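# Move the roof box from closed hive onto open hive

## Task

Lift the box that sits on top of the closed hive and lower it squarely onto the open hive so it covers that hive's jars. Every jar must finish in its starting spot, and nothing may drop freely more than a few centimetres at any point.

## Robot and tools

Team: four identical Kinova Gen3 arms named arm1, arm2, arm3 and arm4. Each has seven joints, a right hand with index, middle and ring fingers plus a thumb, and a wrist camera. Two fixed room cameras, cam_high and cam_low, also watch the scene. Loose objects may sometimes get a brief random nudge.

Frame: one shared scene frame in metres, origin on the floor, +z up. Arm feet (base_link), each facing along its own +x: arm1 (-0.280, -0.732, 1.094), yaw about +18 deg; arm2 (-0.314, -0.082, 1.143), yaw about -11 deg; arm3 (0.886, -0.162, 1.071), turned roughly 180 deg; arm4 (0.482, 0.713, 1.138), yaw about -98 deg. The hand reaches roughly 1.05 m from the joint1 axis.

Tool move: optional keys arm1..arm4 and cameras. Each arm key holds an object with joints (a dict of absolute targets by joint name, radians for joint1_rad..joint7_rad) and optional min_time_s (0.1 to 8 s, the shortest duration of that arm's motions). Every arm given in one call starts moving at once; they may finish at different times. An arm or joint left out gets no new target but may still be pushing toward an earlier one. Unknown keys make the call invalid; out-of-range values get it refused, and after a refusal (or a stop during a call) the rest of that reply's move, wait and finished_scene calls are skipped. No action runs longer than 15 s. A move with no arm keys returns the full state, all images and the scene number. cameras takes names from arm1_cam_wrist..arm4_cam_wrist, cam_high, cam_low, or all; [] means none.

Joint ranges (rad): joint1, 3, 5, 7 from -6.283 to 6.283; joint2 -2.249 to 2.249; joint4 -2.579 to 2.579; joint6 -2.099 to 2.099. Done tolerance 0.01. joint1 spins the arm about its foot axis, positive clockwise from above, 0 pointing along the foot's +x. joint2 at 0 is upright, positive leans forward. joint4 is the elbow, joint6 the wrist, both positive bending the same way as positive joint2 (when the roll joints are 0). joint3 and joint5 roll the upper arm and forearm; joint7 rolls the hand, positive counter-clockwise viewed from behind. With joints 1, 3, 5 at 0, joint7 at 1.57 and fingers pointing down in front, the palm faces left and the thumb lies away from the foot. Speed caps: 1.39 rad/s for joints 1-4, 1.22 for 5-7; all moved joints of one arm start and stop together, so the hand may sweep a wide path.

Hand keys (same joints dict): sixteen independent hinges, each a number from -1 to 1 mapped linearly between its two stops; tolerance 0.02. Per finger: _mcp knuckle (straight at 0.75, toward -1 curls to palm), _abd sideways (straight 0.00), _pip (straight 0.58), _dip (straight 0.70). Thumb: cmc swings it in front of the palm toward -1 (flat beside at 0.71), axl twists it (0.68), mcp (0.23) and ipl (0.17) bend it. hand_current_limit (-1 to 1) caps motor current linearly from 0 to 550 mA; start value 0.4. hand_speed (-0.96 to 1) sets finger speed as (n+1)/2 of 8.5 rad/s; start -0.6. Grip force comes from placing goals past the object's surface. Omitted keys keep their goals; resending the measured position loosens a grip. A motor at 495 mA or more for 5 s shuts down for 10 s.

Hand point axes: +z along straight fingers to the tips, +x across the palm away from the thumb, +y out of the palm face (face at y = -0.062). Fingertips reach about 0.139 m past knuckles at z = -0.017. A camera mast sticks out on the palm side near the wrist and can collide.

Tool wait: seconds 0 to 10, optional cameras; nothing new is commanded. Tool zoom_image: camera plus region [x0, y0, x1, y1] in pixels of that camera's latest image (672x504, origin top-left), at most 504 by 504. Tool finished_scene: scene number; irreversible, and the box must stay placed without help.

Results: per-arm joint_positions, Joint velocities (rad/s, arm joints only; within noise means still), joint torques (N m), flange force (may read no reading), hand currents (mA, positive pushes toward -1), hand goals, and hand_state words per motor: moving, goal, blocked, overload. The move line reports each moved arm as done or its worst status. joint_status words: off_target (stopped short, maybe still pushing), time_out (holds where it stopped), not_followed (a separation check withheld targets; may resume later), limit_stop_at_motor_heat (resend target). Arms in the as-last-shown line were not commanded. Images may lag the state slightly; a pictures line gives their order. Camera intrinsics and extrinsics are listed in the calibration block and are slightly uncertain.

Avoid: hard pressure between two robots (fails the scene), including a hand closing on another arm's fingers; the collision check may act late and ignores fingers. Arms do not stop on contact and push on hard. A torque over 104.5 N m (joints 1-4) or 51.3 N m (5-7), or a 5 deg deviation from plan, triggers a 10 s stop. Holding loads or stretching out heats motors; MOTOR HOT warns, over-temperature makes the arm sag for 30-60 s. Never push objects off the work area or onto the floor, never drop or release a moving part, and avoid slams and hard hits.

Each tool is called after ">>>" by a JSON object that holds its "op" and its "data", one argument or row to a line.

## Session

>>> {"op": "move", "data": {

}}

Scene clock: 0.00 s.
Joint torques (N m): no reading
Motor temperatures (°C): arm1=[29 24 23 28 33 29 34] | arm2=[26 27 25 22 38 32 35] | arm3=[27 30 26 26 26 42 35] | arm4=[28 24 24 29 34 35 33]
Flange force (N): no reading
Joint velocities: within noise
arm1.joint_positions: joint1_rad=-0.038 joint2_rad=-0.467 joint3_rad=-0.093 joint4_rad=+1.472 joint5_rad=+0.007 joint6_rad=+2.044 joint7_rad=+1.797 hand_index_mcp=+0.753 hand_index_abd=+0.000 hand_index_pip=+0.577 hand_index_dip=+0.696 hand_middle_mcp=+0.753 hand_middle_abd=+0.000 hand_middle_pip=+0.577 hand_middle_dip=+0.696 hand_ring_mcp=+0.753 hand_ring_abd=+0.000 hand_ring_pip=+0.577 hand_ring_dip=+0.696 hand_thumb_cmc=+0.714 hand_thumb_axl=+0.677 hand_thumb_mcp=+0.226 hand_thumb_ipl=+0.168 hand_current_limit=+0.400 hand_speed=-0.600
arm1.joint_status: not commanded
arm1.hand_state: goal,goal,goal,goal,goal,goal,goal,goal,goal,goal,goal,goal,goal,goal,goal,goal
arm1.index_mcp_current_ma: 0
arm1.index_abd_current_ma: 0
arm1.index_pip_current_ma: 0
arm1.index_dip_current_ma: 0
arm1.middle_mcp_current_ma: 0
arm1.middle_abd_current_ma: 0
arm1.middle_pip_current_ma: 0
arm1.middle_dip_current_ma: 0
arm1.ring_mcp_current_ma: 0
arm1.ring_abd_current_ma: 0
arm1.ring_pip_current_ma: 0
arm1.ring_dip_current_ma: 0
arm1.thumb_cmc_current_ma: 0
arm1.thumb_axl_current_ma: 0
arm1.thumb_mcp_current_ma: 0
arm1.thumb_ipl_current_ma: 0
arm1.hand_goal_index_mcp: 0.754
arm1.hand_goal_index_abd: 0.000
arm1.hand_goal_index_pip: 0.576
arm1.hand_goal_index_dip: 0.696
arm1.hand_goal_middle_mcp: 0.754
arm1.hand_goal_middle_abd: 0.000
arm1.hand_goal_middle_pip: 0.576
arm1.hand_goal_middle_dip: 0.696
arm1.hand_goal_ring_mcp: 0.754
arm1.hand_goal_ring_abd: 0.000
arm1.hand_goal_ring_pip: 0.576
arm1.hand_goal_ring_dip: 0.696
arm1.hand_goal_thumb_cmc: 0.714
arm1.hand_goal_thumb_axl: 0.678
arm1.hand_goal_thumb_mcp: 0.226
arm1.hand_goal_thumb_ipl: 0.168
arm1.hand: x=-0.2149 y=-0.6209 z=+1.6195 quat_wxyz=(+0.049, -0.327, +0.943, -0.020) (m; scene frame)
arm2.joint_positions: joint1_rad=-0.657 joint2_rad=-0.391 joint3_rad=-0.080 joint4_rad=+1.477 joint5_rad=-0.019 joint6_rad=+2.060 joint7_rad=+1.838 hand_index_mcp=+0.753 hand_index_abd=+0.000 hand_index_pip=+0.577 hand_index_dip=+0.696 hand_middle_mcp=+0.753 hand_middle_abd=+0.000 hand_middle_pip=+0.577 hand_middle_dip=+0.696 hand_ring_mcp=+0.753 hand_ring_abd=+0.000 hand_ring_pip=+0.577 hand_ring_dip=+0.696 hand_thumb_cmc=+0.714 hand_thumb_axl=+0.677 hand_thumb_mcp=+0.226 hand_thumb_ipl=+0.168 hand_current_limit=+0.400 hand_speed=-0.600
arm2.joint_status: not commanded
arm2.hand_state: goal,goal,goal,goal,goal,goal,goal,goal,goal,goal,goal,goal,goal,goal,goal,goal
arm2.index_mcp_current_ma: 0
arm2.index_abd_current_ma: 0
arm2.index_pip_current_ma: 0
arm2.index_dip_current_ma: 0
arm2.middle_mcp_current_ma: 0
arm2.middle_abd_current_ma: 0
arm2.middle_pip_current_ma: 0
arm2.middle_dip_current_ma: 0
arm2.ring_mcp_current_ma: 0
arm2.ring_abd_current_ma: 0
arm2.ring_pip_current_ma: 0
arm2.ring_dip_current_ma: 0
arm2.thumb_cmc_current_ma: 0
arm2.thumb_axl_current_ma: 0
arm2.thumb_mcp_current_ma: 0
arm2.thumb_ipl_current_ma: 0
arm2.hand_goal_index_mcp: 0.754
arm2.hand_goal_index_abd: 0.000
arm2.hand_goal_index_pip: 0.576
arm2.hand_goal_index_dip: 0.696
arm2.hand_goal_middle_mcp: 0.754
arm2.hand_goal_middle_abd: 0.000
arm2.hand_goal_middle_pip: 0.576
arm2.hand_goal_middle_dip: 0.696
arm2.hand_goal_ring_mcp: 0.754
arm2.hand_goal_ring_abd: 0.000
arm2.hand_goal_ring_pip: 0.576
arm2.hand_goal_ring_dip: 0.696
arm2.hand_goal_thumb_cmc: 0.714
arm2.hand_goal_thumb_axl: 0.678
arm2.hand_goal_thumb_mcp: 0.226
arm2.hand_goal_thumb_ipl: 0.168
arm2.hand: x=-0.2598 y=+0.0364 z=+1.6626 quat_wxyz=(+0.004, -0.399, +0.917, -0.004) (m; scene frame)
arm3.joint_positions: joint1_rad=-0.394 joint2_rad=-0.492 joint3_rad=-0.081 joint4_rad=+1.486 joint5_rad=-0.046 joint6_rad=+2.025 joint7_rad=+1.873 hand_index_mcp=+0.753 hand_index_abd=+0.000 hand_index_pip=+0.577 hand_index_dip=+0.696 hand_middle_mcp=+0.753 hand_middle_abd=+0.000 hand_middle_pip=+0.577 hand_middle_dip=+0.696 hand_ring_mcp=+0.753 hand_ring_abd=+0.000 hand_ring_pip=+0.577 hand_ring_dip=+0.696 hand_thumb_cmc=+0.714 hand_thumb_axl=+0.677 hand_thumb_mcp=+0.226 hand_thumb_ipl=+0.168 hand_current_limit=+0.400 hand_speed=-0.600
arm3.joint_status: not commanded
arm3.hand_state: goal,goal,goal,overload,goal,goal,goal,goal,goal,goal,goal,goal,goal,goal,goal,goal
arm3.index_mcp_current_ma: 0
arm3.index_abd_current_ma: 0
arm3.index_pip_current_ma: 0
arm3.index_dip_current_ma: 0
arm3.middle_mcp_current_ma: 0
arm3.middle_abd_current_ma: 0
arm3.middle_pip_current_ma: 0
arm3.middle_dip_current_ma: 0
arm3.ring_mcp_current_ma: 0
arm3.ring_abd_current_ma: 0
arm3.ring_pip_current_ma: 0
arm3.ring_dip_current_ma: 0
arm3.thumb_cmc_current_ma: 0
arm3.thumb_axl_current_ma: 0
arm3.thumb_mcp_current_ma: 0
arm3.thumb_ipl_current_ma: 0
arm3.hand_goal_index_mcp: 0.754
arm3.hand_goal_index_abd: 0.000
arm3.hand_goal_index_pip: 0.576
arm3.hand_goal_index_dip: 0.696
arm3.hand_goal_middle_mcp: 0.754
arm3.hand_goal_middle_abd: 0.000
arm3.hand_goal_middle_pip: 0.576
arm3.hand_goal_middle_dip: 0.696
arm3.hand_goal_ring_mcp: 0.754
arm3.hand_goal_ring_abd: 0.000
arm3.hand_goal_ring_pip: 0.576
arm3.hand_goal_ring_dip: 0.696
arm3.hand_goal_thumb_cmc: 0.714
arm3.hand_goal_thumb_axl: 0.678
arm3.hand_goal_thumb_mcp: 0.226
arm3.hand_goal_thumb_ipl: 0.168
arm3.hand: x=+0.8506 y=-0.2882 z=+1.5979 quat_wxyz=(+0.006, +0.901, +0.430, -0.059) (m; scene frame)
arm4.joint_positions: joint1_rad=-0.061 joint2_rad=-0.451 joint3_rad=-0.109 joint4_rad=+1.456 joint5_rad=+0.005 joint6_rad=+1.995 joint7_rad=+1.873 hand_index_mcp=+0.753 hand_index_abd=+0.000 hand_index_pip=+0.577 hand_index_dip=+0.696 hand_middle_mcp=+0.753 hand_middle_abd=+0.000 hand_middle_pip=+0.577 hand_middle_dip=+0.696 hand_ring_mcp=+0.753 hand_ring_abd=+0.000 hand_ring_pip=+0.577 hand_ring_dip=+0.696 hand_thumb_cmc=+0.714 hand_thumb_axl=+0.677 hand_thumb_mcp=+0.226 hand_thumb_ipl=+0.168 hand_current_limit=+0.400 hand_speed=-0.600
arm4.joint_status: not commanded
arm4.hand_state: goal,goal,goal,goal,goal,goal,goal,goal,goal,goal,goal,goal,goal,goal,goal,goal
arm4.index_mcp_current_ma: 0
arm4.index_abd_current_ma: 0
arm4.index_pip_current_ma: 0
arm4.index_dip_current_ma: 0
arm4.middle_mcp_current_ma: 0
arm4.middle_abd_current_ma: 0
arm4.middle_pip_current_ma: 0
arm4.middle_dip_current_ma: 0
arm4.ring_mcp_current_ma: 0
arm4.ring_abd_current_ma: 0
arm4.ring_pip_current_ma: 0
arm4.ring_dip_current_ma: 0
arm4.thumb_cmc_current_ma: 0
arm4.thumb_axl_current_ma: 0
arm4.thumb_mcp_current_ma: 0
arm4.thumb_ipl_current_ma: 0
arm4.hand_goal_index_mcp: 0.754
arm4.hand_goal_index_abd: 0.000
arm4.hand_goal_index_pip: 0.576
arm4.hand_goal_index_dip: 0.696
arm4.hand_goal_middle_mcp: 0.754
arm4.hand_goal_middle_abd: 0.000
arm4.hand_goal_middle_pip: 0.576
arm4.hand_goal_middle_dip: 0.696
arm4.hand_goal_ring_mcp: 0.754
arm4.hand_goal_ring_abd: 0.000
arm4.hand_goal_ring_pip: 0.576
arm4.hand_goal_ring_dip: 0.696
arm4.hand_goal_thumb_cmc: 0.714
arm4.hand_goal_thumb_axl: 0.678
arm4.hand_goal_thumb_mcp: 0.226
arm4.hand_goal_thumb_ipl: 0.168
arm4.hand: x=+0.5536 y=+0.5979 z=+1.6681 quat_wxyz=(+0.027, +0.580, +0.811, -0.071) (m; scene frame)
pictures: arm1_cam_wrist, arm2_cam_wrist, arm3_cam_wrist, arm4_cam_wrist, cam_high, cam_low
camera_calibration:
arm1_cam_wrist: T_world_to_cam=[[0.2635, 0.964626, 0.00806401, 0.67993], [0.560245, -0.159832, 0.81276, -1.34698], [0.785298, -0.209644, -0.582543, 1.10888], [0, 0, 0, 1]] pos_world=[-0.295328, -0.638697, 1.73526]
arm2_cam_wrist: T_world_to_cam=[[0.0761866, 0.997086, 0.00387476, 0.00377385], [0.644761, -0.0522293, 0.762598, -1.15651], [0.760578, -0.0556015, -0.646862, 1.39714], [0, 0, 0, 1]] pos_world=[-0.317247, 0.0135164, 1.7857]
arm3_cam_wrist: T_world_to_cam=[[0.0209813, -0.999634, 0.0170587, -0.295954], [-0.602301, 0.00098069, 0.798268, -0.810172], [-0.797993, -0.0270232, -0.60206, 1.75881], [0, 0, 0, 1]] pos_world=[0.921758, -0.247523, 1.71069]
arm4_cam_wrist: T_world_to_cam=[[0.840391, -0.534736, 0.0883134, -0.265662], [-0.374435, -0.455029, 0.807928, -0.915734], [-0.391843, -0.712043, -0.582627, 1.73684], [0, 0, 0, 1]] pos_world=[0.560945, 0.677957, 1.77523]

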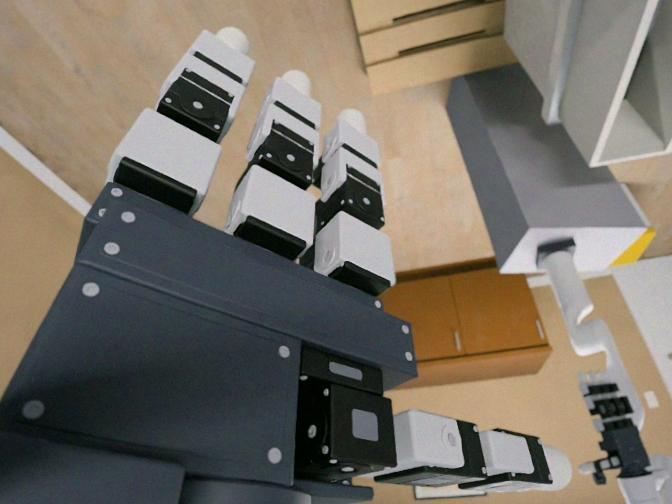

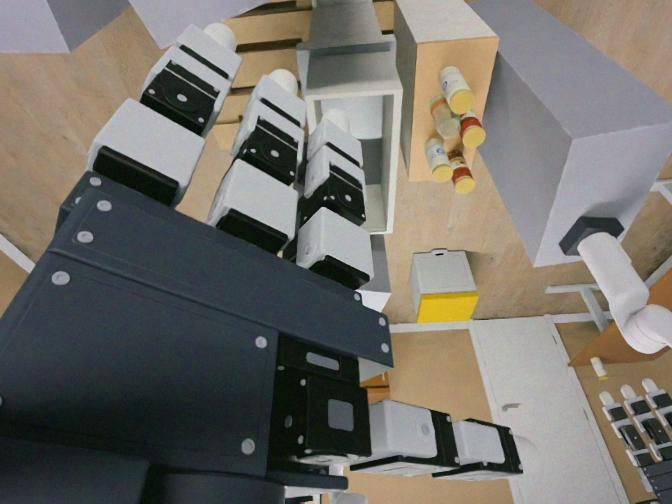

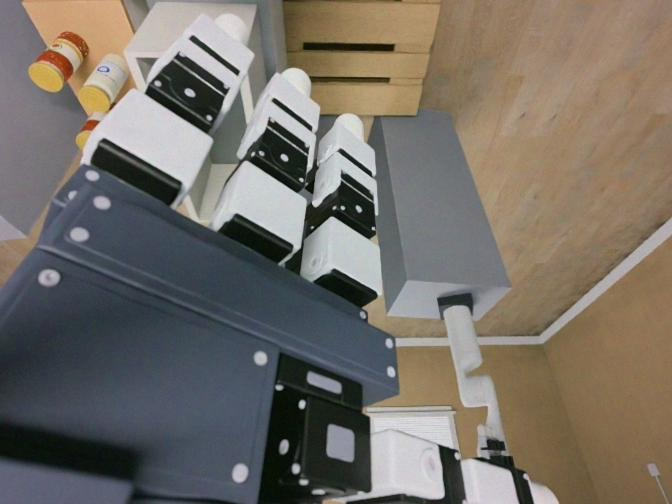

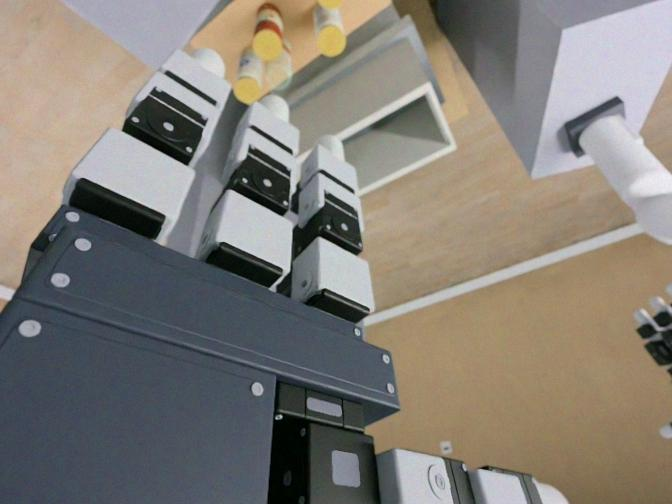

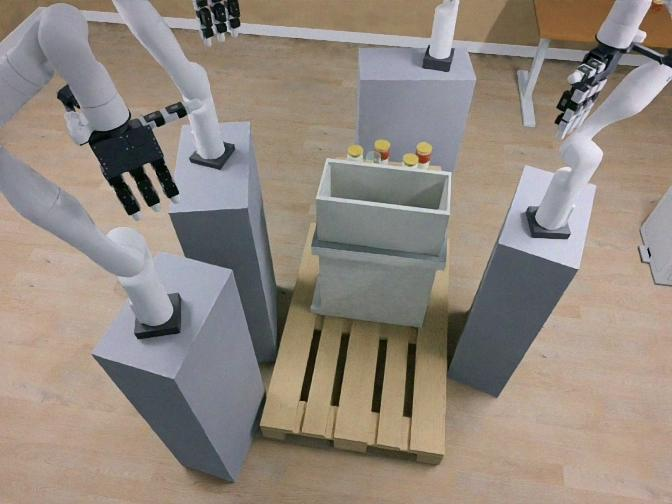

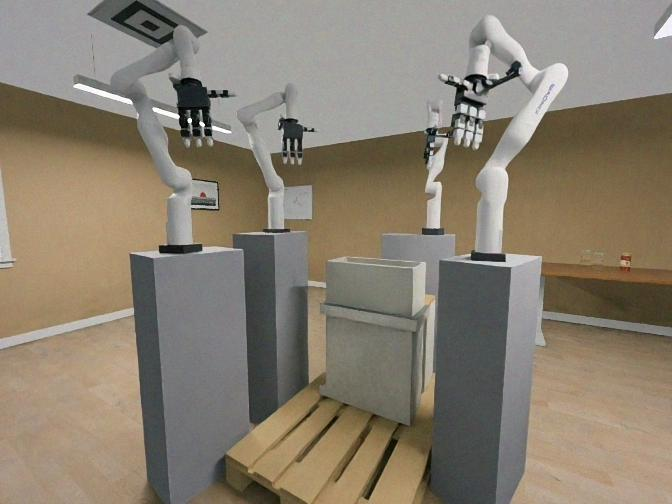

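>>> {"op": "zoom_image", "data": {
  "camera": "cam_high",
  "region": [300, 120, 480, 260]
}}

>>> {"op": "zoom_image", "data": {
  "camera": "arm3_cam_wrist",
  "region": [0, 0, 340, 240]
}}

>>> {"op": "zoom_image", "data": {
  "camera": "arm2_cam_wrist",
  "region": [290, 0, 530, 260]
}}

>>> {"op": "zoom_image", "data": {
  "camera": "arm4_cam_wrist",
  "region": [160, 0, 480, 240]
}}

Scaled by 2.800 from the camera's 672x504 image, which has a finer 960x720 frame.

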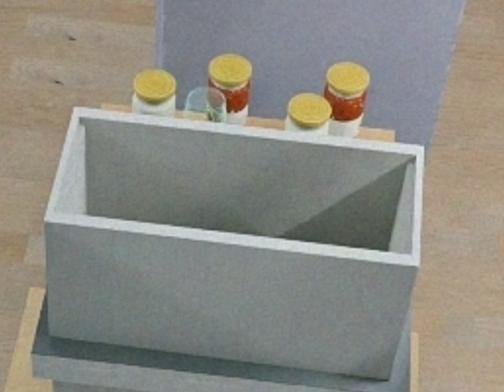

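Scaled by 1.482 from the camera's 672x504 image, which has a finer 960x720 frame.

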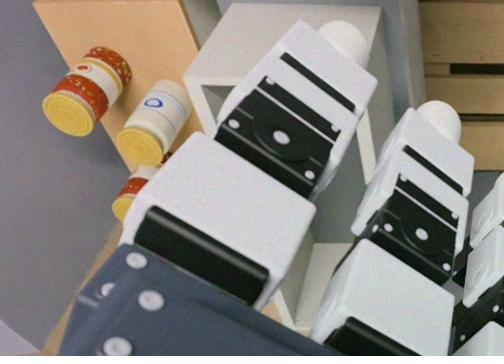

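Scaled by 1.938 from the camera's 672x504 image, which has a finer 960x720 frame.

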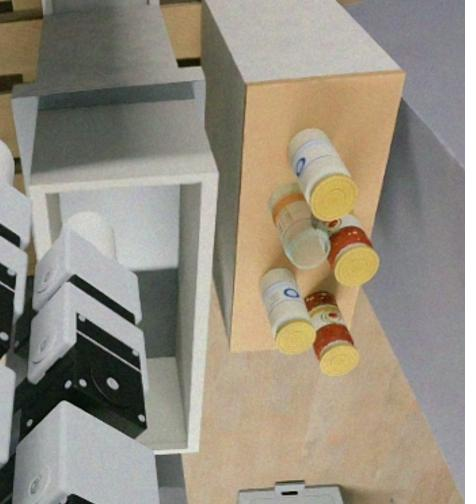

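Scaled by 1.575 from the camera's 672x504 image, which has a finer 960x720 frame.

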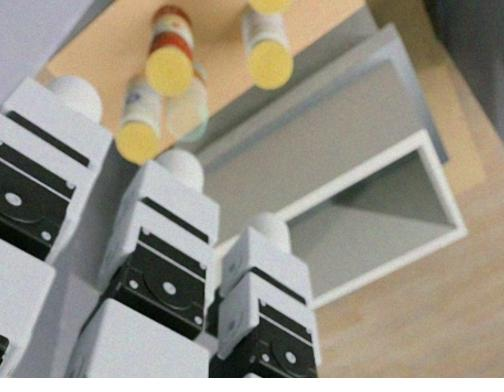

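>>> {"op": "zoom_image", "data": {
  "camera": "cam_high",
  "region": [306, 136, 386, 216]
}}

>>> {"op": "zoom_image", "data": {
  "camera": "cam_high",
  "region": [386, 140, 466, 220]
}}

>>> {"op": "zoom_image", "data": {
  "camera": "cam_high",
  "region": [300, 220, 460, 330]
}}

Scaled by 6.300 from the camera's 672x504 image, which has a finer 960x720 frame.

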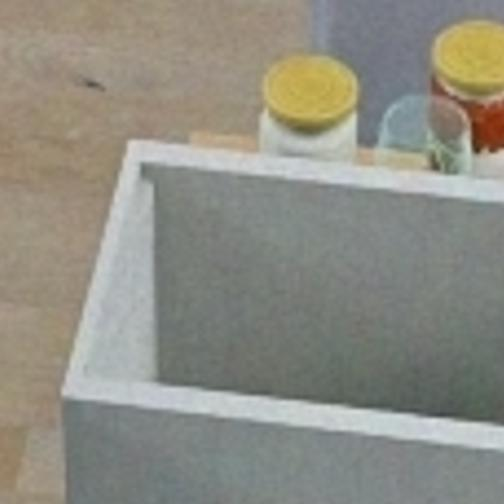

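Scaled by 6.300 from the camera's 672x504 image, which has a finer 960x720 frame.

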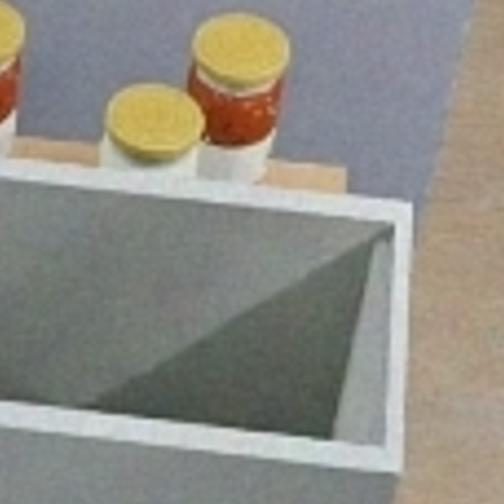

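Scaled by 3.150 from the camera's 672x504 image, which has a finer 960x720 frame.

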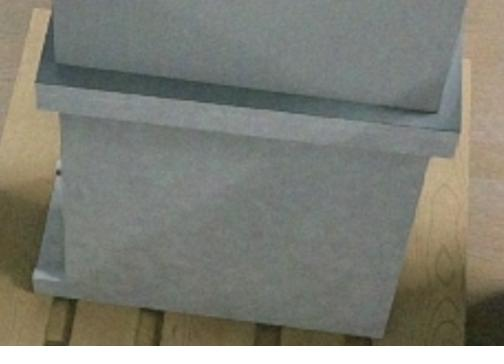

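>>> {"op": "move", "data": {
  "arm2": {"joints":{"joint1_rad":-0.5544,"joint2_rad":0.7924,"joint3_rad":0,"joint4_rad":2.1272,"joint5_rad":0,"joint6_rad":0.2220,"joint7_rad":-0.3682,"hand_index_mcp":0.887,"hand_middle_mcp":0.887,"hand_ring_mcp":0.887,"hand_thumb_cmc":-0.571,"hand_thumb_mcp":-0.22,"hand_thumb_ipl":-0.319}},
  "arm3": {"joints":{"joint1_rad":0.5759,"joint2_rad":0.5530,"joint3_rad":0,"joint4_rad":2.2261,"joint5_rad":0,"joint6_rad":0.3625,"joint7_rad":0.4759,"hand_index_mcp":0.887,"hand_middle_mcp":0.887,"hand_ring_mcp":0.887,"hand_thumb_cmc":-0.571,"hand_thumb_mcp":-0.22,"hand_thumb_ipl":-0.319}},
  "cameras": ["cam_high","cam_low","arm2_cam_wrist","arm3_cam_wrist"]
}}

Scene clock: 54.23 s.
Joint torques (N m): arm1=[1.96 2.08 -1.2 -7.97 0.15 -0.01 -0.2] | arm2=[0.04 -14.46 1.22 -2.41 -0.37 0.22 -0.13] | arm3=[0.1 -12.53 0.19 -3.56 -0.4 -0.01 0.17] | arm4=[0.21 0.99 -0.16 -5.39 -0.11 -0.32 -0.24]
Motor temperatures (°C): arm1=[29 24 23 28 33 29 34] | arm2=[26 27 25 22 38 32 35] | arm3=[27 30 26 26 26 42 35] | arm4=[28 24 24 29 34 35 33]
Flange force (N): arm1=[3.6 -5.8 5.1] | arm2=[-1.0 -2.4 -2.5] | arm3=[1.3 -2.1 -1.2] | arm4=[-1.7 -2.6 -8.0]
move: arm2 done; arm3 done
Joint velocities: within noise
arm1, arm4: as last shown
arm1.joint_positions: joint1_rad=-0.038 joint2_rad=-0.467 joint3_rad=-0.093 joint4_rad=+1.472 joint5_rad=+0.007 joint6_rad=+2.044 joint7_rad=+1.797 hand_index_mcp=+0.753 hand_index_abd=+0.000 hand_index_pip=+0.577 hand_index_dip=+0.696 hand_middle_mcp=+0.753 hand_middle_abd=+0.000 hand_middle_pip=+0.577 hand_middle_dip=+0.696 hand_ring_mcp=+0.753 hand_ring_abd=+0.000 hand_ring_pip=+0.577 hand_ring_dip=+0.696 hand_thumb_cmc=+0.714 hand_thumb_axl=+0.677 hand_thumb_mcp=+0.224 hand_thumb_ipl=+0.168 hand_current_limit=+0.400 hand_speed=-0.600
arm2.joint_positions: joint1_rad=-0.554 joint2_rad=+0.792 joint3_rad=+0.000 joint4_rad=+2.127 joint5_rad=+0.000 joint6_rad=+0.222 joint7_rad=-0.368 hand_index_mcp=+0.881 hand_index_abd=+0.000 hand_index_pip=+0.577 hand_index_dip=+0.696 hand_middle_mcp=+0.881 hand_middle_abd=+0.000 hand_middle_pip=+0.577 hand_middle_dip=+0.696 hand_ring_mcp=+0.881 hand_ring_abd=+0.000 hand_ring_pip=+0.577 hand_ring_dip=+0.696 hand_thumb_cmc=-0.567 hand_thumb_axl=+0.677 hand_thumb_mcp=-0.221 hand_thumb_ipl=-0.316 hand_current_limit=+0.400 hand_speed=-0.600
arm2.joint_status: all done
arm2.hand_state: goal,goal,goal,goal,goal,goal,goal,goal,goal,goal,goal,goal,goal,goal,goal,goal
arm2.index_mcp_current_ma: -34
arm2.index_abd_current_ma: 0
arm2.index_pip_current_ma: 3
arm2.index_dip_current_ma: 0
arm2.middle_mcp_current_ma: -34
arm2.middle_abd_current_ma: 0
arm2.middle_pip_current_ma: 3
arm2.middle_dip_current_ma: 0
arm2.ring_mcp_current_ma: -33
arm2.ring_abd_current_ma: 0
arm2.ring_pip_current_ma: 3
arm2.ring_dip_current_ma: 0
arm2.thumb_cmc_current_ma: 12
arm2.thumb_axl_current_ma: -4
arm2.thumb_mcp_current_ma: -4
arm2.thumb_ipl_current_ma: 13
arm2.hand_goal_index_mcp: 0.888
arm2.hand_goal_index_abd: 0.000
arm2.hand_goal_index_pip: 0.576
arm2.hand_goal_index_dip: 0.696
arm2.hand_goal_middle_mcp: 0.888
arm2.hand_goal_middle_abd: 0.000
arm2.hand_goal_middle_pip: 0.576
arm2.hand_goal_middle_dip: 0.696
arm2.hand_goal_ring_mcp: 0.888
arm2.hand_goal_ring_abd: 0.000
arm2.hand_goal_ring_pip: 0.576
arm2.hand_goal_ring_dip: 0.696
arm2.hand_goal_thumb_cmc: -0.570
arm2.hand_goal_thumb_axl: 0.678
arm2.hand_goal_thumb_mcp: -0.220
arm2.hand_goal_thumb_ipl: -0.318
arm2.hand: x=+0.1244 y=+0.0058 z=+1.1202 quat_wxyz=(-0.001, +0.707, +0.707, +0.007) (m; scene frame)
arm3.joint_positions: joint1_rad=+0.576 joint2_rad=+0.553 joint3_rad=+0.000 joint4_rad=+2.226 joint5_rad=+0.000 joint6_rad=+0.362 joint7_rad=+0.476 hand_index_mcp=+0.880 hand_index_abd=+0.000 hand_index_pip=+0.577 hand_index_dip=+0.696 hand_middle_mcp=+0.881 hand_middle_abd=+0.000 hand_middle_pip=+0.577 hand_middle_dip=+0.696 hand_ring_mcp=+0.881 hand_ring_abd=+0.000 hand_ring_pip=+0.577 hand_ring_dip=+0.696 hand_thumb_cmc=-0.567 hand_thumb_axl=+0.677 hand_thumb_mcp=-0.221 hand_thumb_ipl=-0.316 hand_current_limit=+0.400 hand_speed=-0.600
arm3.joint_status: all done
arm3.hand_state: goal,goal,goal,overload,goal,goal,goal,goal,goal,goal,goal,goal,goal,goal,goal,goal
arm3.index_mcp_current_ma: -1
arm3.index_abd_current_ma: 0
arm3.index_pip_current_ma: 0
arm3.index_dip_current_ma: 0
arm3.middle_mcp_current_ma: -1
arm3.middle_abd_current_ma: 0
arm3.middle_pip_current_ma: 0
arm3.middle_dip_current_ma: 0
arm3.ring_mcp_current_ma: -1
arm3.ring_abd_current_ma: 0
arm3.ring_pip_current_ma: 0
arm3.ring_dip_current_ma: 0
arm3.thumb_cmc_current_ma: 0
arm3.thumb_axl_current_ma: 0
arm3.thumb_mcp_current_ma: 0
arm3.thumb_ipl_current_ma: 0
arm3.hand_goal_index_mcp: 0.888
arm3.hand_goal_index_abd: 0.000
arm3.hand_goal_index_pip: 0.576
arm3.hand_goal_index_dip: 0.696
arm3.hand_goal_middle_mcp: 0.888
arm3.hand_goal_middle_abd: 0.000
arm3.hand_goal_middle_pip: 0.576
arm3.hand_goal_middle_dip: 0.696
arm3.hand_goal_ring_mcp: 0.888
arm3.hand_goal_ring_abd: 0.000
arm3.hand_goal_ring_pip: 0.576
arm3.hand_goal_ring_dip: 0.696
arm3.hand_goal_thumb_cmc: -0.570
arm3.hand_goal_thumb_axl: 0.678
arm3.hand_goal_thumb_mcp: -0.220
arm3.hand_goal_thumb_ipl: -0.318
arm3.hand: x=+0.5165 y=+0.0348 z=+1.1201 quat_wxyz=(-0.002, +0.707, -0.707, -0.002) (m; scene frame)
arm4.joint_positions: joint1_rad=-0.061 joint2_rad=-0.451 joint3_rad=-0.109 joint4_rad=+1.456 joint5_rad=+0.005 joint6_rad=+1.995 joint7_rad=+1.873 hand_index_mcp=+0.753 hand_index_abd=+0.000 hand_index_pip=+0.577 hand_index_dip=+0.696 hand_middle_mcp=+0.753 hand_middle_abd=+0.000 hand_middle_pip=+0.577 hand_middle_dip=+0.696 hand_ring_mcp=+0.753 hand_ring_abd=+0.000 hand_ring_pip=+0.577 hand_ring_dip=+0.696 hand_thumb_cmc=+0.714 hand_thumb_axl=+0.677 hand_thumb_mcp=+0.224 hand_thumb_ipl=+0.168 hand_current_limit=+0.400 hand_speed=-0.600
arm4.index_mcp_current_ma: -1
arm4.index_pip_current_ma: 1
arm4.middle_mcp_current_ma: -1
arm4.middle_pip_current_ma: 1
arm4.ring_mcp_current_ma: -1
arm4.ring_pip_current_ma: 1
arm4.thumb_axl_current_ma: -1
arm4.thumb_mcp_current_ma: -5
pictures: arm2_cam_wrist, arm3_cam_wrist, cam_high, cam_low
camera_calibration:
arm2_cam_wrist: T_world_to_cam=[[0.624361, -0.781124, 0.00444875, -0.0514754], [-0.52233, -0.413256, 0.745917, -0.826206], [-0.580815, -0.468045, -0.666024, 0.943112], [0, 0, 0, 1]] pos_world=[0.148361, 0.0597758, 1.24465]
arm3_cam_wrist: T_world_to_cam=[[-0.644318, 0.76388, -0.0366223, 0.384512], [0.500422, 0.45734, 0.735131, -1.14506], [0.578301, 0.455332, -0.676935, 0.56947], [0, 0, 0, 1]] pos_world=[0.491435, -0.0293382, 1.24134]

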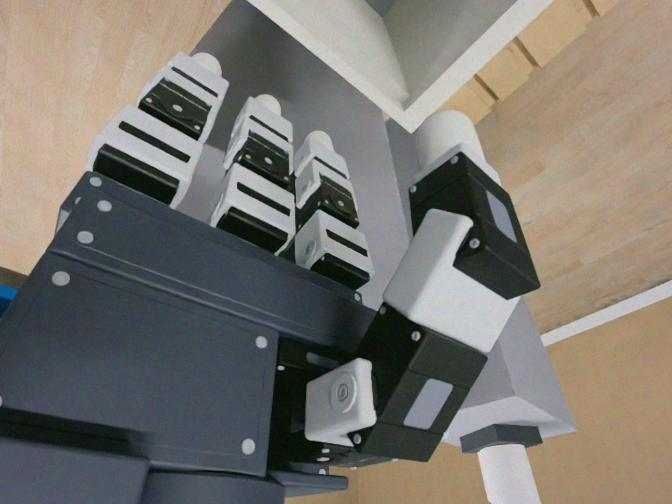

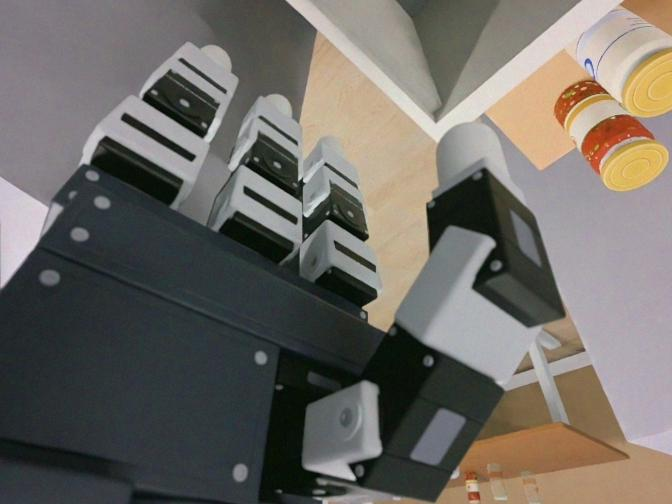

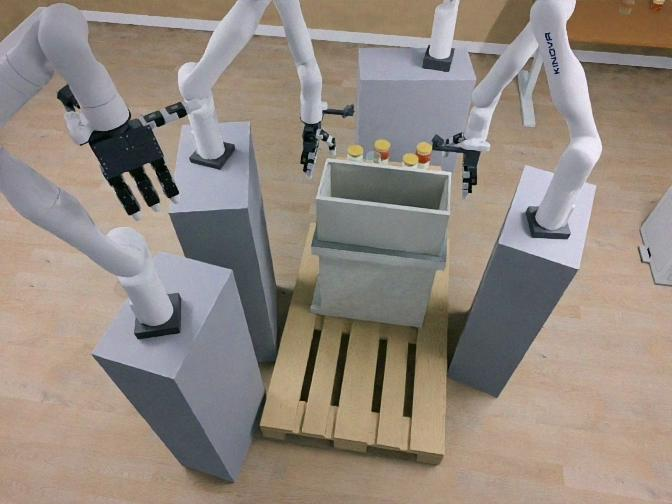

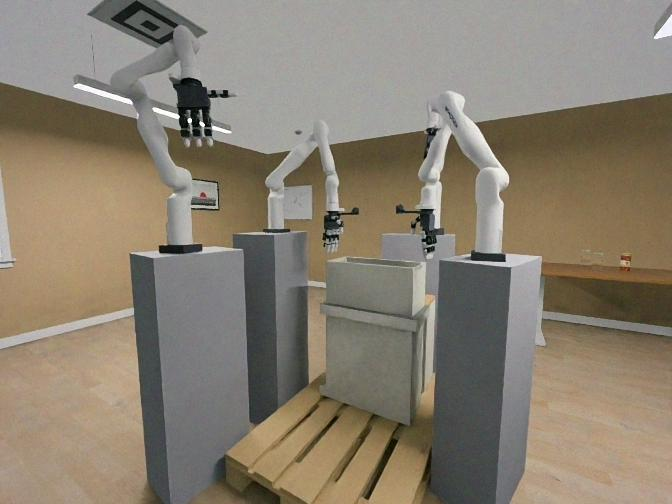

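>>> {"op": "move", "data": {
  "arm2": {"joints":{"joint1_rad":-0.5528,"joint2_rad":1.0123,"joint4_rad":2.0942,"joint6_rad":0.0351,"joint7_rad":-0.3666},"min_time_s":1.5},
  "arm3": {"joints":{"joint1_rad":0.5748,"joint2_rad":0.7883,"joint4_rad":2.2457,"joint6_rad":0.1076,"joint7_rad":0.4748},"min_time_s":1.5}
}}

>>> {"op": "move", "data": {
  "arm2": {"joints":{"joint1_rad":-0.5512,"joint2_rad":1.2140,"joint4_rad":2.0146,"joint6_rad":-0.0870,"joint7_rad":-0.3650},"min_time_s":1.5},
  "arm3": {"joints":{"joint1_rad":0.5736,"joint2_rad":1.0138,"joint4_rad":2.2082,"joint6_rad":-0.0804,"joint7_rad":0.4736},"min_time_s":1.5}
}}

>>> {"op": "move", "data": {
  "arm2": {"joints":{"joint1_rad":-0.5499,"joint2_rad":1.4052,"joint4_rad":1.8928,"joint6_rad":-0.1564,"joint7_rad":-0.3637},"min_time_s":1.5},
  "arm3": {"joints":{"joint1_rad":0.5724,"joint2_rad":1.2271,"joint4_rad":2.1212,"joint6_rad":-0.2067,"joint7_rad":0.4724},"min_time_s":1.5},
  "cameras": ["cam_high","cam_low","arm2_cam_wrist","arm3_cam_wrist"]
}}

Scene clock: 74.03 s.
Joint torques (N m): arm1=[1.99 2.08 -1.19 -7.95 0.17 0.01 -0.19] | arm2=[0.01 -15.65 1.28 -0.87 -0.35 0.22 -0.13] | arm3=[0.05 -13.89 0.28 -1.47 -0.43 -0.01 0.17] | arm4=[0.18 0.91 -0.09 -5.29 -0.06 -0.35 -0.29]
Motor temperatures (°C): arm1=[29 24 23 28 33 29 34] | arm2=[26 27 25 22 38 32 36] | arm3=[27 30 26 26 26 42 35] | arm4=[28 24 24 29 34 35 33]
Flange force (N): arm1=[3.5 -5.8 5.0] | arm2=[-0.8 -1.9 -2.9] | arm3=[0.4 -2.1 -2.2] | arm4=[-2.0 -2.6 -8.6]
move: arm2 done; arm3 done
Joint velocities: within noise
arm1, arm4: as last shown
arm2.joint_positions: joint1_rad=-0.553 joint2_rad=+1.012 joint3_rad=+0.000 joint4_rad=+2.094 joint5_rad=+0.000 joint6_rad=+0.035 joint7_rad=-0.367 hand_index_mcp=+0.881 hand_index_abd=+0.000 hand_index_pip=+0.577 hand_index_dip=+0.696 hand_middle_mcp=+0.881 hand_middle_abd=+0.000 hand_middle_pip=+0.577 hand_middle_dip=+0.696 hand_ring_mcp=+0.881 hand_ring_abd=+0.000 hand_ring_pip=+0.577 hand_ring_dip=+0.696 hand_thumb_cmc=-0.567 hand_thumb_axl=+0.677 hand_thumb_mcp=-0.221 hand_thumb_ipl=-0.316 hand_current_limit=+0.400 hand_speed=-0.600
arm2.joint_status: all done
arm2.hand_state: goal,goal,goal,goal,goal,goal,goal,goal,goal,goal,goal,goal,goal,goal,goal,goal
arm2.index_mcp_current_ma: -33
arm2.index_abd_current_ma: 0
arm2.index_pip_current_ma: 3
arm2.index_dip_current_ma: 0
arm2.middle_mcp_current_ma: -33
arm2.middle_abd_current_ma: 0
arm2.middle_pip_current_ma: 3
arm2.middle_dip_current_ma: 0
arm2.ring_mcp_current_ma: -33
arm2.ring_abd_current_ma: 0
arm2.ring_pip_current_ma: 3
arm2.ring_dip_current_ma: 0
arm2.thumb_cmc_current_ma: 12
arm2.thumb_axl_current_ma: -4
arm2.thumb_mcp_current_ma: -4
arm2.thumb_ipl_current_ma: 13
arm2.hand_goal_index_mcp: 0.888
arm2.hand_goal_index_abd: 0.000
arm2.hand_goal_index_pip: 0.576
arm2.hand_goal_index_dip: 0.696
arm2.hand_goal_middle_mcp: 0.888
arm2.hand_goal_middle_abd: 0.000
arm2.hand_goal_middle_pip: 0.576
arm2.hand_goal_middle_dip: 0.696
arm2.hand_goal_ring_mcp: 0.888
arm2.hand_goal_ring_abd: 0.000
arm2.hand_goal_ring_pip: 0.576
arm2.hand_goal_ring_dip: 0.696
arm2.hand_goal_thumb_cmc: -0.570
arm2.hand_goal_thumb_axl: 0.678
arm2.hand_goal_thumb_mcp: -0.220
arm2.hand_goal_thumb_ipl: -0.318
arm2.hand: x=+0.1244 y=+0.0057 z=+1.0402 quat_wxyz=(-0.001, +0.707, +0.707, +0.007) (m; scene frame)
arm3.joint_positions: joint1_rad=+0.575 joint2_rad=+0.788 joint3_rad=+0.000 joint4_rad=+2.246 joint5_rad=+0.000 joint6_rad=+0.108 joint7_rad=+0.475 hand_index_mcp=+0.880 hand_index_abd=+0.000 hand_index_pip=+0.577 hand_index_dip=+0.696 hand_middle_mcp=+0.881 hand_middle_abd=+0.000 hand_middle_pip=+0.577 hand_middle_dip=+0.696 hand_ring_mcp=+0.881 hand_ring_abd=+0.000 hand_ring_pip=+0.577 hand_ring_dip=+0.696 hand_thumb_cmc=-0.567 hand_thumb_axl=+0.677 hand_thumb_mcp=-0.221 hand_thumb_ipl=-0.316 hand_current_limit=+0.400 hand_speed=-0.600
arm3.joint_status: all done
arm3.hand_state: goal,goal,goal,overload,goal,goal,goal,goal,goal,goal,goal,goal,goal,goal,goal,goal
arm3.index_mcp_current_ma: -1
arm3.index_abd_current_ma: 0
arm3.index_pip_current_ma: 0
arm3.index_dip_current_ma: 0
arm3.middle_mcp_current_ma: -1
arm3.middle_abd_current_ma: 0
arm3.middle_pip_current_ma: 0
arm3.middle_dip_current_ma: 0
arm3.ring_mcp_current_ma: -1
arm3.ring_abd_current_ma: 0
arm3.ring_pip_current_ma: 0
arm3.ring_dip_current_ma: 0
arm3.thumb_cmc_current_ma: 0
arm3.thumb_axl_current_ma: 0
arm3.thumb_mcp_current_ma: 0
arm3.thumb_ipl_current_ma: 0
arm3.hand_goal_index_mcp: 0.888
arm3.hand_goal_index_abd: 0.000
arm3.hand_goal_index_pip: 0.576
arm3.hand_goal_index_dip: 0.696
arm3.hand_goal_middle_mcp: 0.888
arm3.hand_goal_middle_abd: 0.000
arm3.hand_goal_middle_pip: 0.576
arm3.hand_goal_middle_dip: 0.696
arm3.hand_goal_ring_mcp: 0.888
arm3.hand_goal_ring_abd: 0.000
arm3.hand_goal_ring_pip: 0.576
arm3.hand_goal_ring_dip: 0.696
arm3.hand_goal_thumb_cmc: -0.570
arm3.hand_goal_thumb_axl: 0.678
arm3.hand_goal_thumb_mcp: -0.220
arm3.hand_goal_thumb_ipl: -0.318
arm3.hand: x=+0.5166 y=+0.0348 z=+1.0401 quat_wxyz=(-0.002, +0.707, -0.707, -0.002) (m; scene frame)
pictures: none

Scene clock: 75.83 s.
Joint torques (N m): arm1=[1.97 2.07 -1.18 -7.98 0.15 0.01 -0.17] | arm2=[-0.01 -16.43 1.31 0.12 -0.35 0.22 -0.13] | arm3=[0.09 -15.07 0.39 0.13 -0.43 -0.03 0.13] | arm4=[0.21 1.02 -0.08 -5.32 -0.08 -0.32 -0.26]
Motor temperatures (°C): arm1=[29 24 23 28 33 29 34] | arm2=[26 27 25 22 38 32 36] | arm3=[27 30 26 26 26 42 35] | arm4=[28 24 24 29 34 35 33]
Flange force (N): arm1=[3.5 -5.7 5.2] | arm2=[-0.6 -1.7 -3.2] | arm3=[0.0 -1.6 -2.4] | arm4=[-1.8 -2.4 -8.3]
move: arm2 done; arm3 done
Joint velocities: within noise
arm1, arm4: as last shown
arm2.joint_positions: joint1_rad=-0.551 joint2_rad=+1.214 joint3_rad=+0.000 joint4_rad=+2.015 joint5_rad=+0.000 joint6_rad=-0.087 joint7_rad=-0.365 hand_index_mcp=+0.881 hand_index_abd=+0.000 hand_index_pip=+0.577 hand_index_dip=+0.696 hand_middle_mcp=+0.881 hand_middle_abd=+0.000 hand_middle_pip=+0.577 hand_middle_dip=+0.696 hand_ring_mcp=+0.881 hand_ring_abd=+0.000 hand_ring_pip=+0.577 hand_ring_dip=+0.696 hand_thumb_cmc=-0.567 hand_thumb_axl=+0.677 hand_thumb_mcp=-0.221 hand_thumb_ipl=-0.316 hand_current_limit=+0.400 hand_speed=-0.600
arm2.joint_status: all done
arm2.hand_state: goal,goal,goal,goal,goal,goal,goal,goal,goal,goal,goal,goal,goal,goal,goal,goal
arm2.index_mcp_current_ma: -33
arm2.index_abd_current_ma: 0
arm2.index_pip_current_ma: 3
arm2.index_dip_current_ma: 0
arm2.middle_mcp_current_ma: -33
arm2.middle_abd_current_ma: 0
arm2.middle_pip_current_ma: 3
arm2.middle_dip_current_ma: 0
arm2.ring_mcp_current_ma: -33
arm2.ring_abd_current_ma: 0
arm2.ring_pip_current_ma: 3
arm2.ring_dip_current_ma: 0
arm2.thumb_cmc_current_ma: 12
arm2.thumb_axl_current_ma: -4
arm2.thumb_mcp_current_ma: -4
arm2.thumb_ipl_current_ma: 13
arm2.hand_goal_index_mcp: 0.888
arm2.hand_goal_index_abd: 0.000
arm2.hand_goal_index_pip: 0.576
arm2.hand_goal_index_dip: 0.696
arm2.hand_goal_middle_mcp: 0.888
arm2.hand_goal_middle_abd: 0.000
arm2.hand_goal_middle_pip: 0.576
arm2.hand_goal_middle_dip: 0.696
arm2.hand_goal_ring_mcp: 0.888
arm2.hand_goal_ring_abd: 0.000
arm2.hand_goal_ring_pip: 0.576
arm2.hand_goal_ring_dip: 0.696
arm2.hand_goal_thumb_cmc: -0.570
arm2.hand_goal_thumb_axl: 0.678
arm2.hand_goal_thumb_mcp: -0.220
arm2.hand_goal_thumb_ipl: -0.318
arm2.hand: x=+0.1244 y=+0.0057 z=+0.9652 quat_wxyz=(-0.001, +0.707, +0.707, +0.007) (m; scene frame)
arm3.joint_positions: joint1_rad=+0.574 joint2_rad=+1.014 joint3_rad=+0.000 joint4_rad=+2.208 joint5_rad=+0.000 joint6_rad=-0.080 joint7_rad=+0.474 hand_index_mcp=+0.880 hand_index_abd=+0.000 hand_index_pip=+0.577 hand_index_dip=+0.696 hand_middle_mcp=+0.881 hand_middle_abd=+0.000 hand_middle_pip=+0.577 hand_middle_dip=+0.696 hand_ring_mcp=+0.881 hand_ring_abd=+0.000 hand_ring_pip=+0.577 hand_ring_dip=+0.696 hand_thumb_cmc=-0.567 hand_thumb_axl=+0.677 hand_thumb_mcp=-0.221 hand_thumb_ipl=-0.316 hand_current_limit=+0.400 hand_speed=-0.600
arm3.joint_status: all done
arm3.hand_state: goal,goal,goal,overload,goal,goal,goal,goal,goal,goal,goal,goal,goal,goal,goal,goal
arm3.index_mcp_current_ma: -1
arm3.index_abd_current_ma: 0
arm3.index_pip_current_ma: 0
arm3.index_dip_current_ma: 0
arm3.middle_mcp_current_ma: -1
arm3.middle_abd_current_ma: 0
arm3.middle_pip_current_ma: 0
arm3.middle_dip_current_ma: 0
arm3.ring_mcp_current_ma: -1
arm3.ring_abd_current_ma: 0
arm3.ring_pip_current_ma: 0
arm3.ring_dip_current_ma: 0
arm3.thumb_cmc_current_ma: 0
arm3.thumb_axl_current_ma: 0
arm3.thumb_mcp_current_ma: 0
arm3.thumb_ipl_current_ma: 0
arm3.hand_goal_index_mcp: 0.888
arm3.hand_goal_index_abd: 0.000
arm3.hand_goal_index_pip: 0.576
arm3.hand_goal_index_dip: 0.696
arm3.hand_goal_middle_mcp: 0.888
arm3.hand_goal_middle_abd: 0.000
arm3.hand_goal_middle_pip: 0.576
arm3.hand_goal_middle_dip: 0.696
arm3.hand_goal_ring_mcp: 0.888
arm3.hand_goal_ring_abd: 0.000
arm3.hand_goal_ring_pip: 0.576
arm3.hand_goal_ring_dip: 0.696
arm3.hand_goal_thumb_cmc: -0.570
arm3.hand_goal_thumb_axl: 0.678
arm3.hand_goal_thumb_mcp: -0.220
arm3.hand_goal_thumb_ipl: -0.318
arm3.hand: x=+0.5166 y=+0.0349 z=+0.9651 quat_wxyz=(-0.002, +0.707, -0.707, -0.002) (m; scene frame)
pictures: none

Scene clock: 77.63 s.
Joint torques (N m): arm1=[1.99 2.04 -1.22 -7.97 0.16 0.01 -0.2] | arm2=[-0.02 -16.89 1.34 0.7 -0.35 0.21 -0.13] | arm3=[0.14 -15.68 0.36 1.24 -0.45 0 0.2] | arm4=[0.22 0.94 -0.09 -5.28 -0.07 -0.36 -0.28]
Motor temperatures (°C): arm1=[29 24 23 28 33 29 34] | arm2=[26 27 25 22 38 32 36] | arm3=[27 30 26 26 26 42 35] | arm4=[28 24 24 29 34 35 33]
Flange force (N): arm1=[3.5 -6.0 5.1] | arm2=[-0.4 -1.5 -3.4] | arm3=[-0.2 -1.2 -2.8] | arm4=[-1.9 -2.6 -8.7]
move: arm2 done; arm3 done
Joint velocities: within noise
arm1, arm4: as last shown
arm2.joint_positions: joint1_rad=-0.550 joint2_rad=+1.405 joint3_rad=+0.000 joint4_rad=+1.893 joint5_rad=+0.000 joint6_rad=-0.156 joint7_rad=-0.364 hand_index_mcp=+0.881 hand_index_abd=+0.000 hand_index_pip=+0.577 hand_index_dip=+0.696 hand_middle_mcp=+0.881 hand_middle_abd=+0.000 hand_middle_pip=+0.577 hand_middle_dip=+0.696 hand_ring_mcp=+0.881 hand_ring_abd=+0.000 hand_ring_pip=+0.577 hand_ring_dip=+0.696 hand_thumb_cmc=-0.567 hand_thumb_axl=+0.677 hand_thumb_mcp=-0.221 hand_thumb_ipl=-0.316 hand_current_limit=+0.400 hand_speed=-0.600
arm2.joint_status: all done
arm2.hand_state: goal,goal,goal,goal,goal,goal,goal,goal,goal,goal,goal,goal,goal,goal,goal,goal
arm2.index_mcp_current_ma: -33
arm2.index_abd_current_ma: 0
arm2.index_pip_current_ma: 3
arm2.index_dip_current_ma: 0
arm2.middle_mcp_current_ma: -33
arm2.middle_abd_current_ma: 0
arm2.middle_pip_current_ma: 3
arm2.middle_dip_current_ma: 0
arm2.ring_mcp_current_ma: -33
arm2.ring_abd_current_ma: 0
arm2.ring_pip_current_ma: 3
arm2.ring_dip_current_ma: 0
arm2.thumb_cmc_current_ma: 12
arm2.thumb_axl_current_ma: -4
arm2.thumb_mcp_current_ma: -4
arm2.thumb_ipl_current_ma: 13
arm2.hand_goal_index_mcp: 0.888
arm2.hand_goal_index_abd: 0.000
arm2.hand_goal_index_pip: 0.576
arm2.hand_goal_index_dip: 0.696
arm2.hand_goal_middle_mcp: 0.888
arm2.hand_goal_middle_abd: 0.000
arm2.hand_goal_middle_pip: 0.576
arm2.hand_goal_middle_dip: 0.696
arm2.hand_goal_ring_mcp: 0.888
arm2.hand_goal_ring_abd: 0.000
arm2.hand_goal_ring_pip: 0.576
arm2.hand_goal_ring_dip: 0.696
arm2.hand_goal_thumb_cmc: -0.570
arm2.hand_goal_thumb_axl: 0.678
arm2.hand_goal_thumb_mcp: -0.220
arm2.hand_goal_thumb_ipl: -0.318
arm2.hand: x=+0.1244 y=+0.0057 z=+0.8903 quat_wxyz=(-0.001, +0.707, +0.707, +0.007) (m; scene frame)
arm3.joint_positions: joint1_rad=+0.572 joint2_rad=+1.227 joint3_rad=+0.000 joint4_rad=+2.121 joint5_rad=+0.000 joint6_rad=-0.207 joint7_rad=+0.472 hand_index_mcp=+0.880 hand_index_abd=+0.000 hand_index_pip=+0.577 hand_index_dip=+0.696 hand_middle_mcp=+0.881 hand_middle_abd=+0.000 hand_middle_pip=+0.577 hand_middle_dip=+0.696 hand_ring_mcp=+0.881 hand_ring_abd=+0.000 hand_ring_pip=+0.577 hand_ring_dip=+0.696 hand_thumb_cmc=-0.567 hand_thumb_axl=+0.677 hand_thumb_mcp=-0.221 hand_thumb_ipl=-0.316 hand_current_limit=+0.400 hand_speed=-0.600
arm3.joint_status: all done
arm3.hand_state: goal,goal,goal,overload,goal,goal,goal,goal,goal,goal,goal,goal,goal,goal,goal,goal
arm3.index_mcp_current_ma: -1
arm3.index_abd_current_ma: 0
arm3.index_pip_current_ma: 0
arm3.index_dip_current_ma: 0
arm3.middle_mcp_current_ma: -1
arm3.middle_abd_current_ma: 0
arm3.middle_pip_current_ma: 0
arm3.middle_dip_current_ma: 0
arm3.ring_mcp_current_ma: -1
arm3.ring_abd_current_ma: 0
arm3.ring_pip_current_ma: 0
arm3.ring_dip_current_ma: 0
arm3.thumb_cmc_current_ma: 0
arm3.thumb_axl_current_ma: 0
arm3.thumb_mcp_current_ma: 0
arm3.thumb_ipl_current_ma: 0
arm3.hand_goal_index_mcp: 0.888
arm3.hand_goal_index_abd: 0.000
arm3.hand_goal_index_pip: 0.576
arm3.hand_goal_index_dip: 0.696
arm3.hand_goal_middle_mcp: 0.888
arm3.hand_goal_middle_abd: 0.000
arm3.hand_goal_middle_pip: 0.576
arm3.hand_goal_middle_dip: 0.696
arm3.hand_goal_ring_mcp: 0.888
arm3.hand_goal_ring_abd: 0.000
arm3.hand_goal_ring_pip: 0.576
arm3.hand_goal_ring_dip: 0.696
arm3.hand_goal_thumb_cmc: -0.570
arm3.hand_goal_thumb_axl: 0.678
arm3.hand_goal_thumb_mcp: -0.220
arm3.hand_goal_thumb_ipl: -0.318
arm3.hand: x=+0.5166 y=+0.0349 z=+0.8901 quat_wxyz=(-0.002, +0.707, -0.707, -0.002) (m; scene frame)
pictures: arm2_cam_wrist, arm3_cam_wrist, cam_high, cam_low
camera_calibration:
arm2_cam_wrist: T_world_to_cam=[[0.624361, -0.781124, 0.00444875, -0.050515], [-0.52233, -0.413256, 0.745917, -0.654668], [-0.580815, -0.468045, -0.666024, 0.790051], [0, 0, 0, 1]] pos_world=[0.148461, 0.0597758, 1.01475]
arm3_cam_wrist: T_world_to_cam=[[-0.644356, 0.763846, -0.0366789, 0.376152], [0.500372, 0.457398, 0.735129, -0.976046], [0.578302, 0.455331, -0.676934, 0.413671], [0, 0, 0, 1]] pos_world=[0.491535, -0.0292383, 1.01134]

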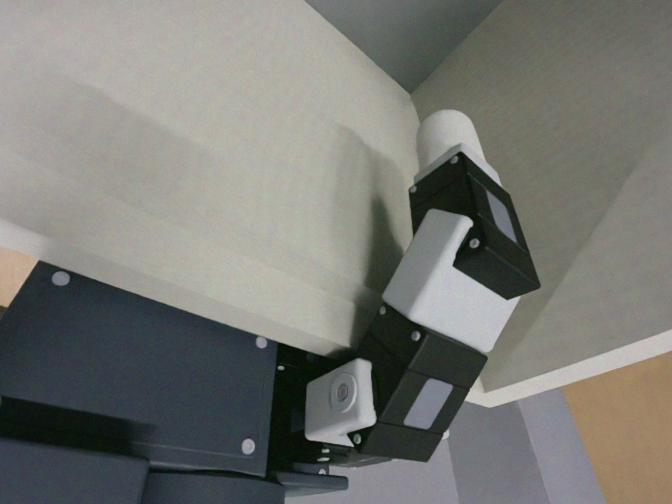

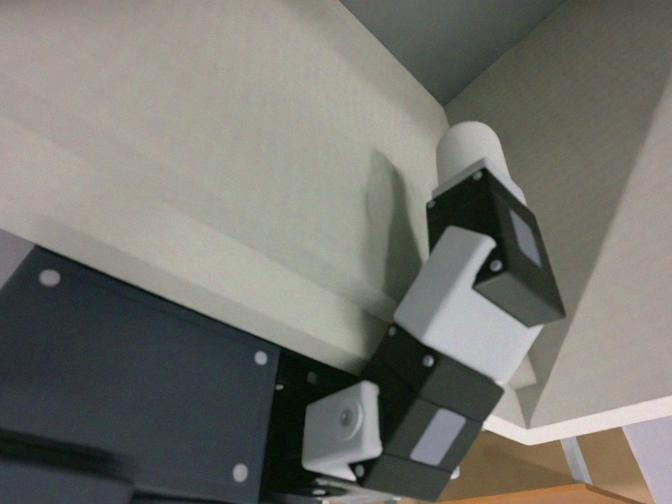

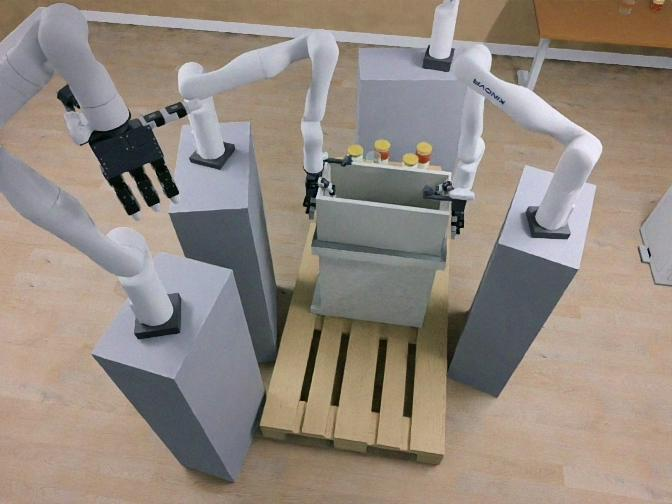

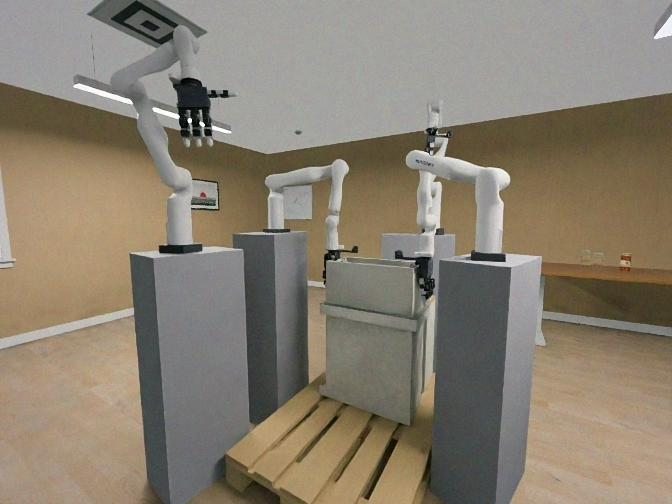

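>>> {"op": "move", "data": {
  "arm2": {"joints":{"joint1_rad":-0.5431,"joint2_rad":1.4026,"joint4_rad":1.8732,"joint6_rad":-0.1342,"joint7_rad":-0.3569},"min_time_s":1.2},
  "arm3": {"joints":{"joint1_rad":0.5628,"joint2_rad":1.2238,"joint4_rad":2.1036,"joint6_rad":-0.1858,"joint7_rad":0.4628},"min_time_s":1.2}
}}

Scene clock: 89.57 s.
Joint torques (N m): arm1=[1.97 2.06 -1.22 -8.01 0.17 -0.04 -0.18] | arm2=[-0.17 -22.4 2.2 -5.15 0.21 -2.37 0.52] | arm3=[0.14 -15.9 0.36 1.05 -0.45 0.01 0.17] | arm4=[0.12 0.99 -0.13 -5.39 -0.11 -0.31 -0.25]
Motor temperatures (°C): arm1=[29 24 23 28 33 29 34] | arm2=[26 27 25 22 38 32 36] | arm3=[27 30 26 26 26 42 35] | arm4=[28 24 24 29 34 35 33]
Flange force (N): arm1=[3.6 -5.8 5.1] | arm2=[-2.1 -11.6 -2.5] | arm3=[-0.2 -1.3 -2.6] | arm4=[-1.8 -2.5 -8.1]
move: arm2 done; arm3 done
Joint velocities: within noise
arm1, arm4: as last shown
arm2.joint_positions: joint1_rad=-0.543 joint2_rad=+1.403 joint3_rad=+0.000 joint4_rad=+1.873 joint5_rad=+0.000 joint6_rad=-0.134 joint7_rad=-0.357 hand_index_mcp=+0.881 hand_index_abd=+0.000 hand_index_pip=+0.577 hand_index_dip=+0.696 hand_middle_mcp=+0.881 hand_middle_abd=+0.000 hand_middle_pip=+0.577 hand_middle_dip=+0.696 hand_ring_mcp=+0.881 hand_ring_abd=+0.000 hand_ring_pip=+0.577 hand_ring_dip=+0.696 hand_thumb_cmc=-0.567 hand_thumb_axl=+0.677 hand_thumb_mcp=-0.221 hand_thumb_ipl=-0.316 hand_current_limit=+0.400 hand_speed=-0.600
arm2.joint_status: all done
arm2.hand_state: goal,goal,goal,goal,goal,goal,goal,goal,goal,goal,goal,goal,goal,goal,goal,goal
arm2.index_mcp_current_ma: -33
arm2.index_abd_current_ma: 0
arm2.index_pip_current_ma: 3
arm2.index_dip_current_ma: 0
arm2.middle_mcp_current_ma: -33
arm2.middle_abd_current_ma: 0
arm2.middle_pip_current_ma: 3
arm2.middle_dip_current_ma: 0
arm2.ring_mcp_current_ma: -32
arm2.ring_abd_current_ma: 0
arm2.ring_pip_current_ma: 3
arm2.ring_dip_current_ma: 0
arm2.thumb_cmc_current_ma: 11
arm2.thumb_axl_current_ma: -4
arm2.thumb_mcp_current_ma: -4
arm2.thumb_ipl_current_ma: 13
arm2.hand_goal_index_mcp: 0.888
arm2.hand_goal_index_abd: 0.000
arm2.hand_goal_index_pip: 0.576
arm2.hand_goal_index_dip: 0.696
arm2.hand_goal_middle_mcp: 0.888
arm2.hand_goal_middle_abd: 0.000
arm2.hand_goal_middle_pip: 0.576
arm2.hand_goal_middle_dip: 0.696
arm2.hand_goal_ring_mcp: 0.888
arm2.hand_goal_ring_abd: 0.000
arm2.hand_goal_ring_pip: 0.576
arm2.hand_goal_ring_dip: 0.696
arm2.hand_goal_thumb_cmc: -0.570
arm2.hand_goal_thumb_axl: 0.678
arm2.hand_goal_thumb_mcp: -0.220
arm2.hand_goal_thumb_ipl: -0.318
arm2.hand: x=+0.1314 y=+0.0057 z=+0.8904 quat_wxyz=(-0.001, +0.707, +0.707, +0.007) (m; scene frame)
arm3.joint_positions: joint1_rad=+0.563 joint2_rad=+1.224 joint3_rad=+0.000 joint4_rad=+2.104 joint5_rad=+0.000 joint6_rad=-0.186 joint7_rad=+0.463 hand_index_mcp=+0.880 hand_index_abd=+0.000 hand_index_pip=+0.577 hand_index_dip=+0.696 hand_middle_mcp=+0.881 hand_middle_abd=+0.000 hand_middle_pip=+0.577 hand_middle_dip=+0.696 hand_ring_mcp=+0.881 hand_ring_abd=+0.000 hand_ring_pip=+0.577 hand_ring_dip=+0.696 hand_thumb_cmc=-0.567 hand_thumb_axl=+0.677 hand_thumb_mcp=-0.221 hand_thumb_ipl=-0.316 hand_current_limit=+0.400 hand_speed=-0.600
arm3.joint_status: all done
arm3.hand_state: goal,goal,goal,overload,goal,goal,goal,goal,goal,goal,goal,goal,goal,goal,goal,goal
arm3.index_mcp_current_ma: -1
arm3.index_abd_current_ma: 0
arm3.index_pip_current_ma: 0
arm3.index_dip_current_ma: 0
arm3.middle_mcp_current_ma: -1
arm3.middle_abd_current_ma: 0
arm3.middle_pip_current_ma: 0
arm3.middle_dip_current_ma: 0
arm3.ring_mcp_current_ma: -1
arm3.ring_abd_current_ma: 0
arm3.ring_pip_current_ma: 0
arm3.ring_dip_current_ma: 0
arm3.thumb_cmc_current_ma: 0
arm3.thumb_axl_current_ma: 0
arm3.thumb_mcp_current_ma: 0
arm3.thumb_ipl_current_ma: 0
arm3.hand_goal_index_mcp: 0.888
arm3.hand_goal_index_abd: 0.000
arm3.hand_goal_index_pip: 0.576
arm3.hand_goal_index_dip: 0.696
arm3.hand_goal_middle_mcp: 0.888
arm3.hand_goal_middle_abd: 0.000
arm3.hand_goal_middle_pip: 0.576
arm3.hand_goal_middle_dip: 0.696
arm3.hand_goal_ring_mcp: 0.888
arm3.hand_goal_ring_abd: 0.000
arm3.hand_goal_ring_pip: 0.576
arm3.hand_goal_ring_dip: 0.696
arm3.hand_goal_thumb_cmc: -0.570
arm3.hand_goal_thumb_axl: 0.678
arm3.hand_goal_thumb_mcp: -0.220
arm3.hand_goal_thumb_ipl: -0.318
arm3.hand: x=+0.5096 y=+0.0349 z=+0.8901 quat_wxyz=(-0.002, +0.707, -0.707, -0.002) (m; scene frame)
pictures: none


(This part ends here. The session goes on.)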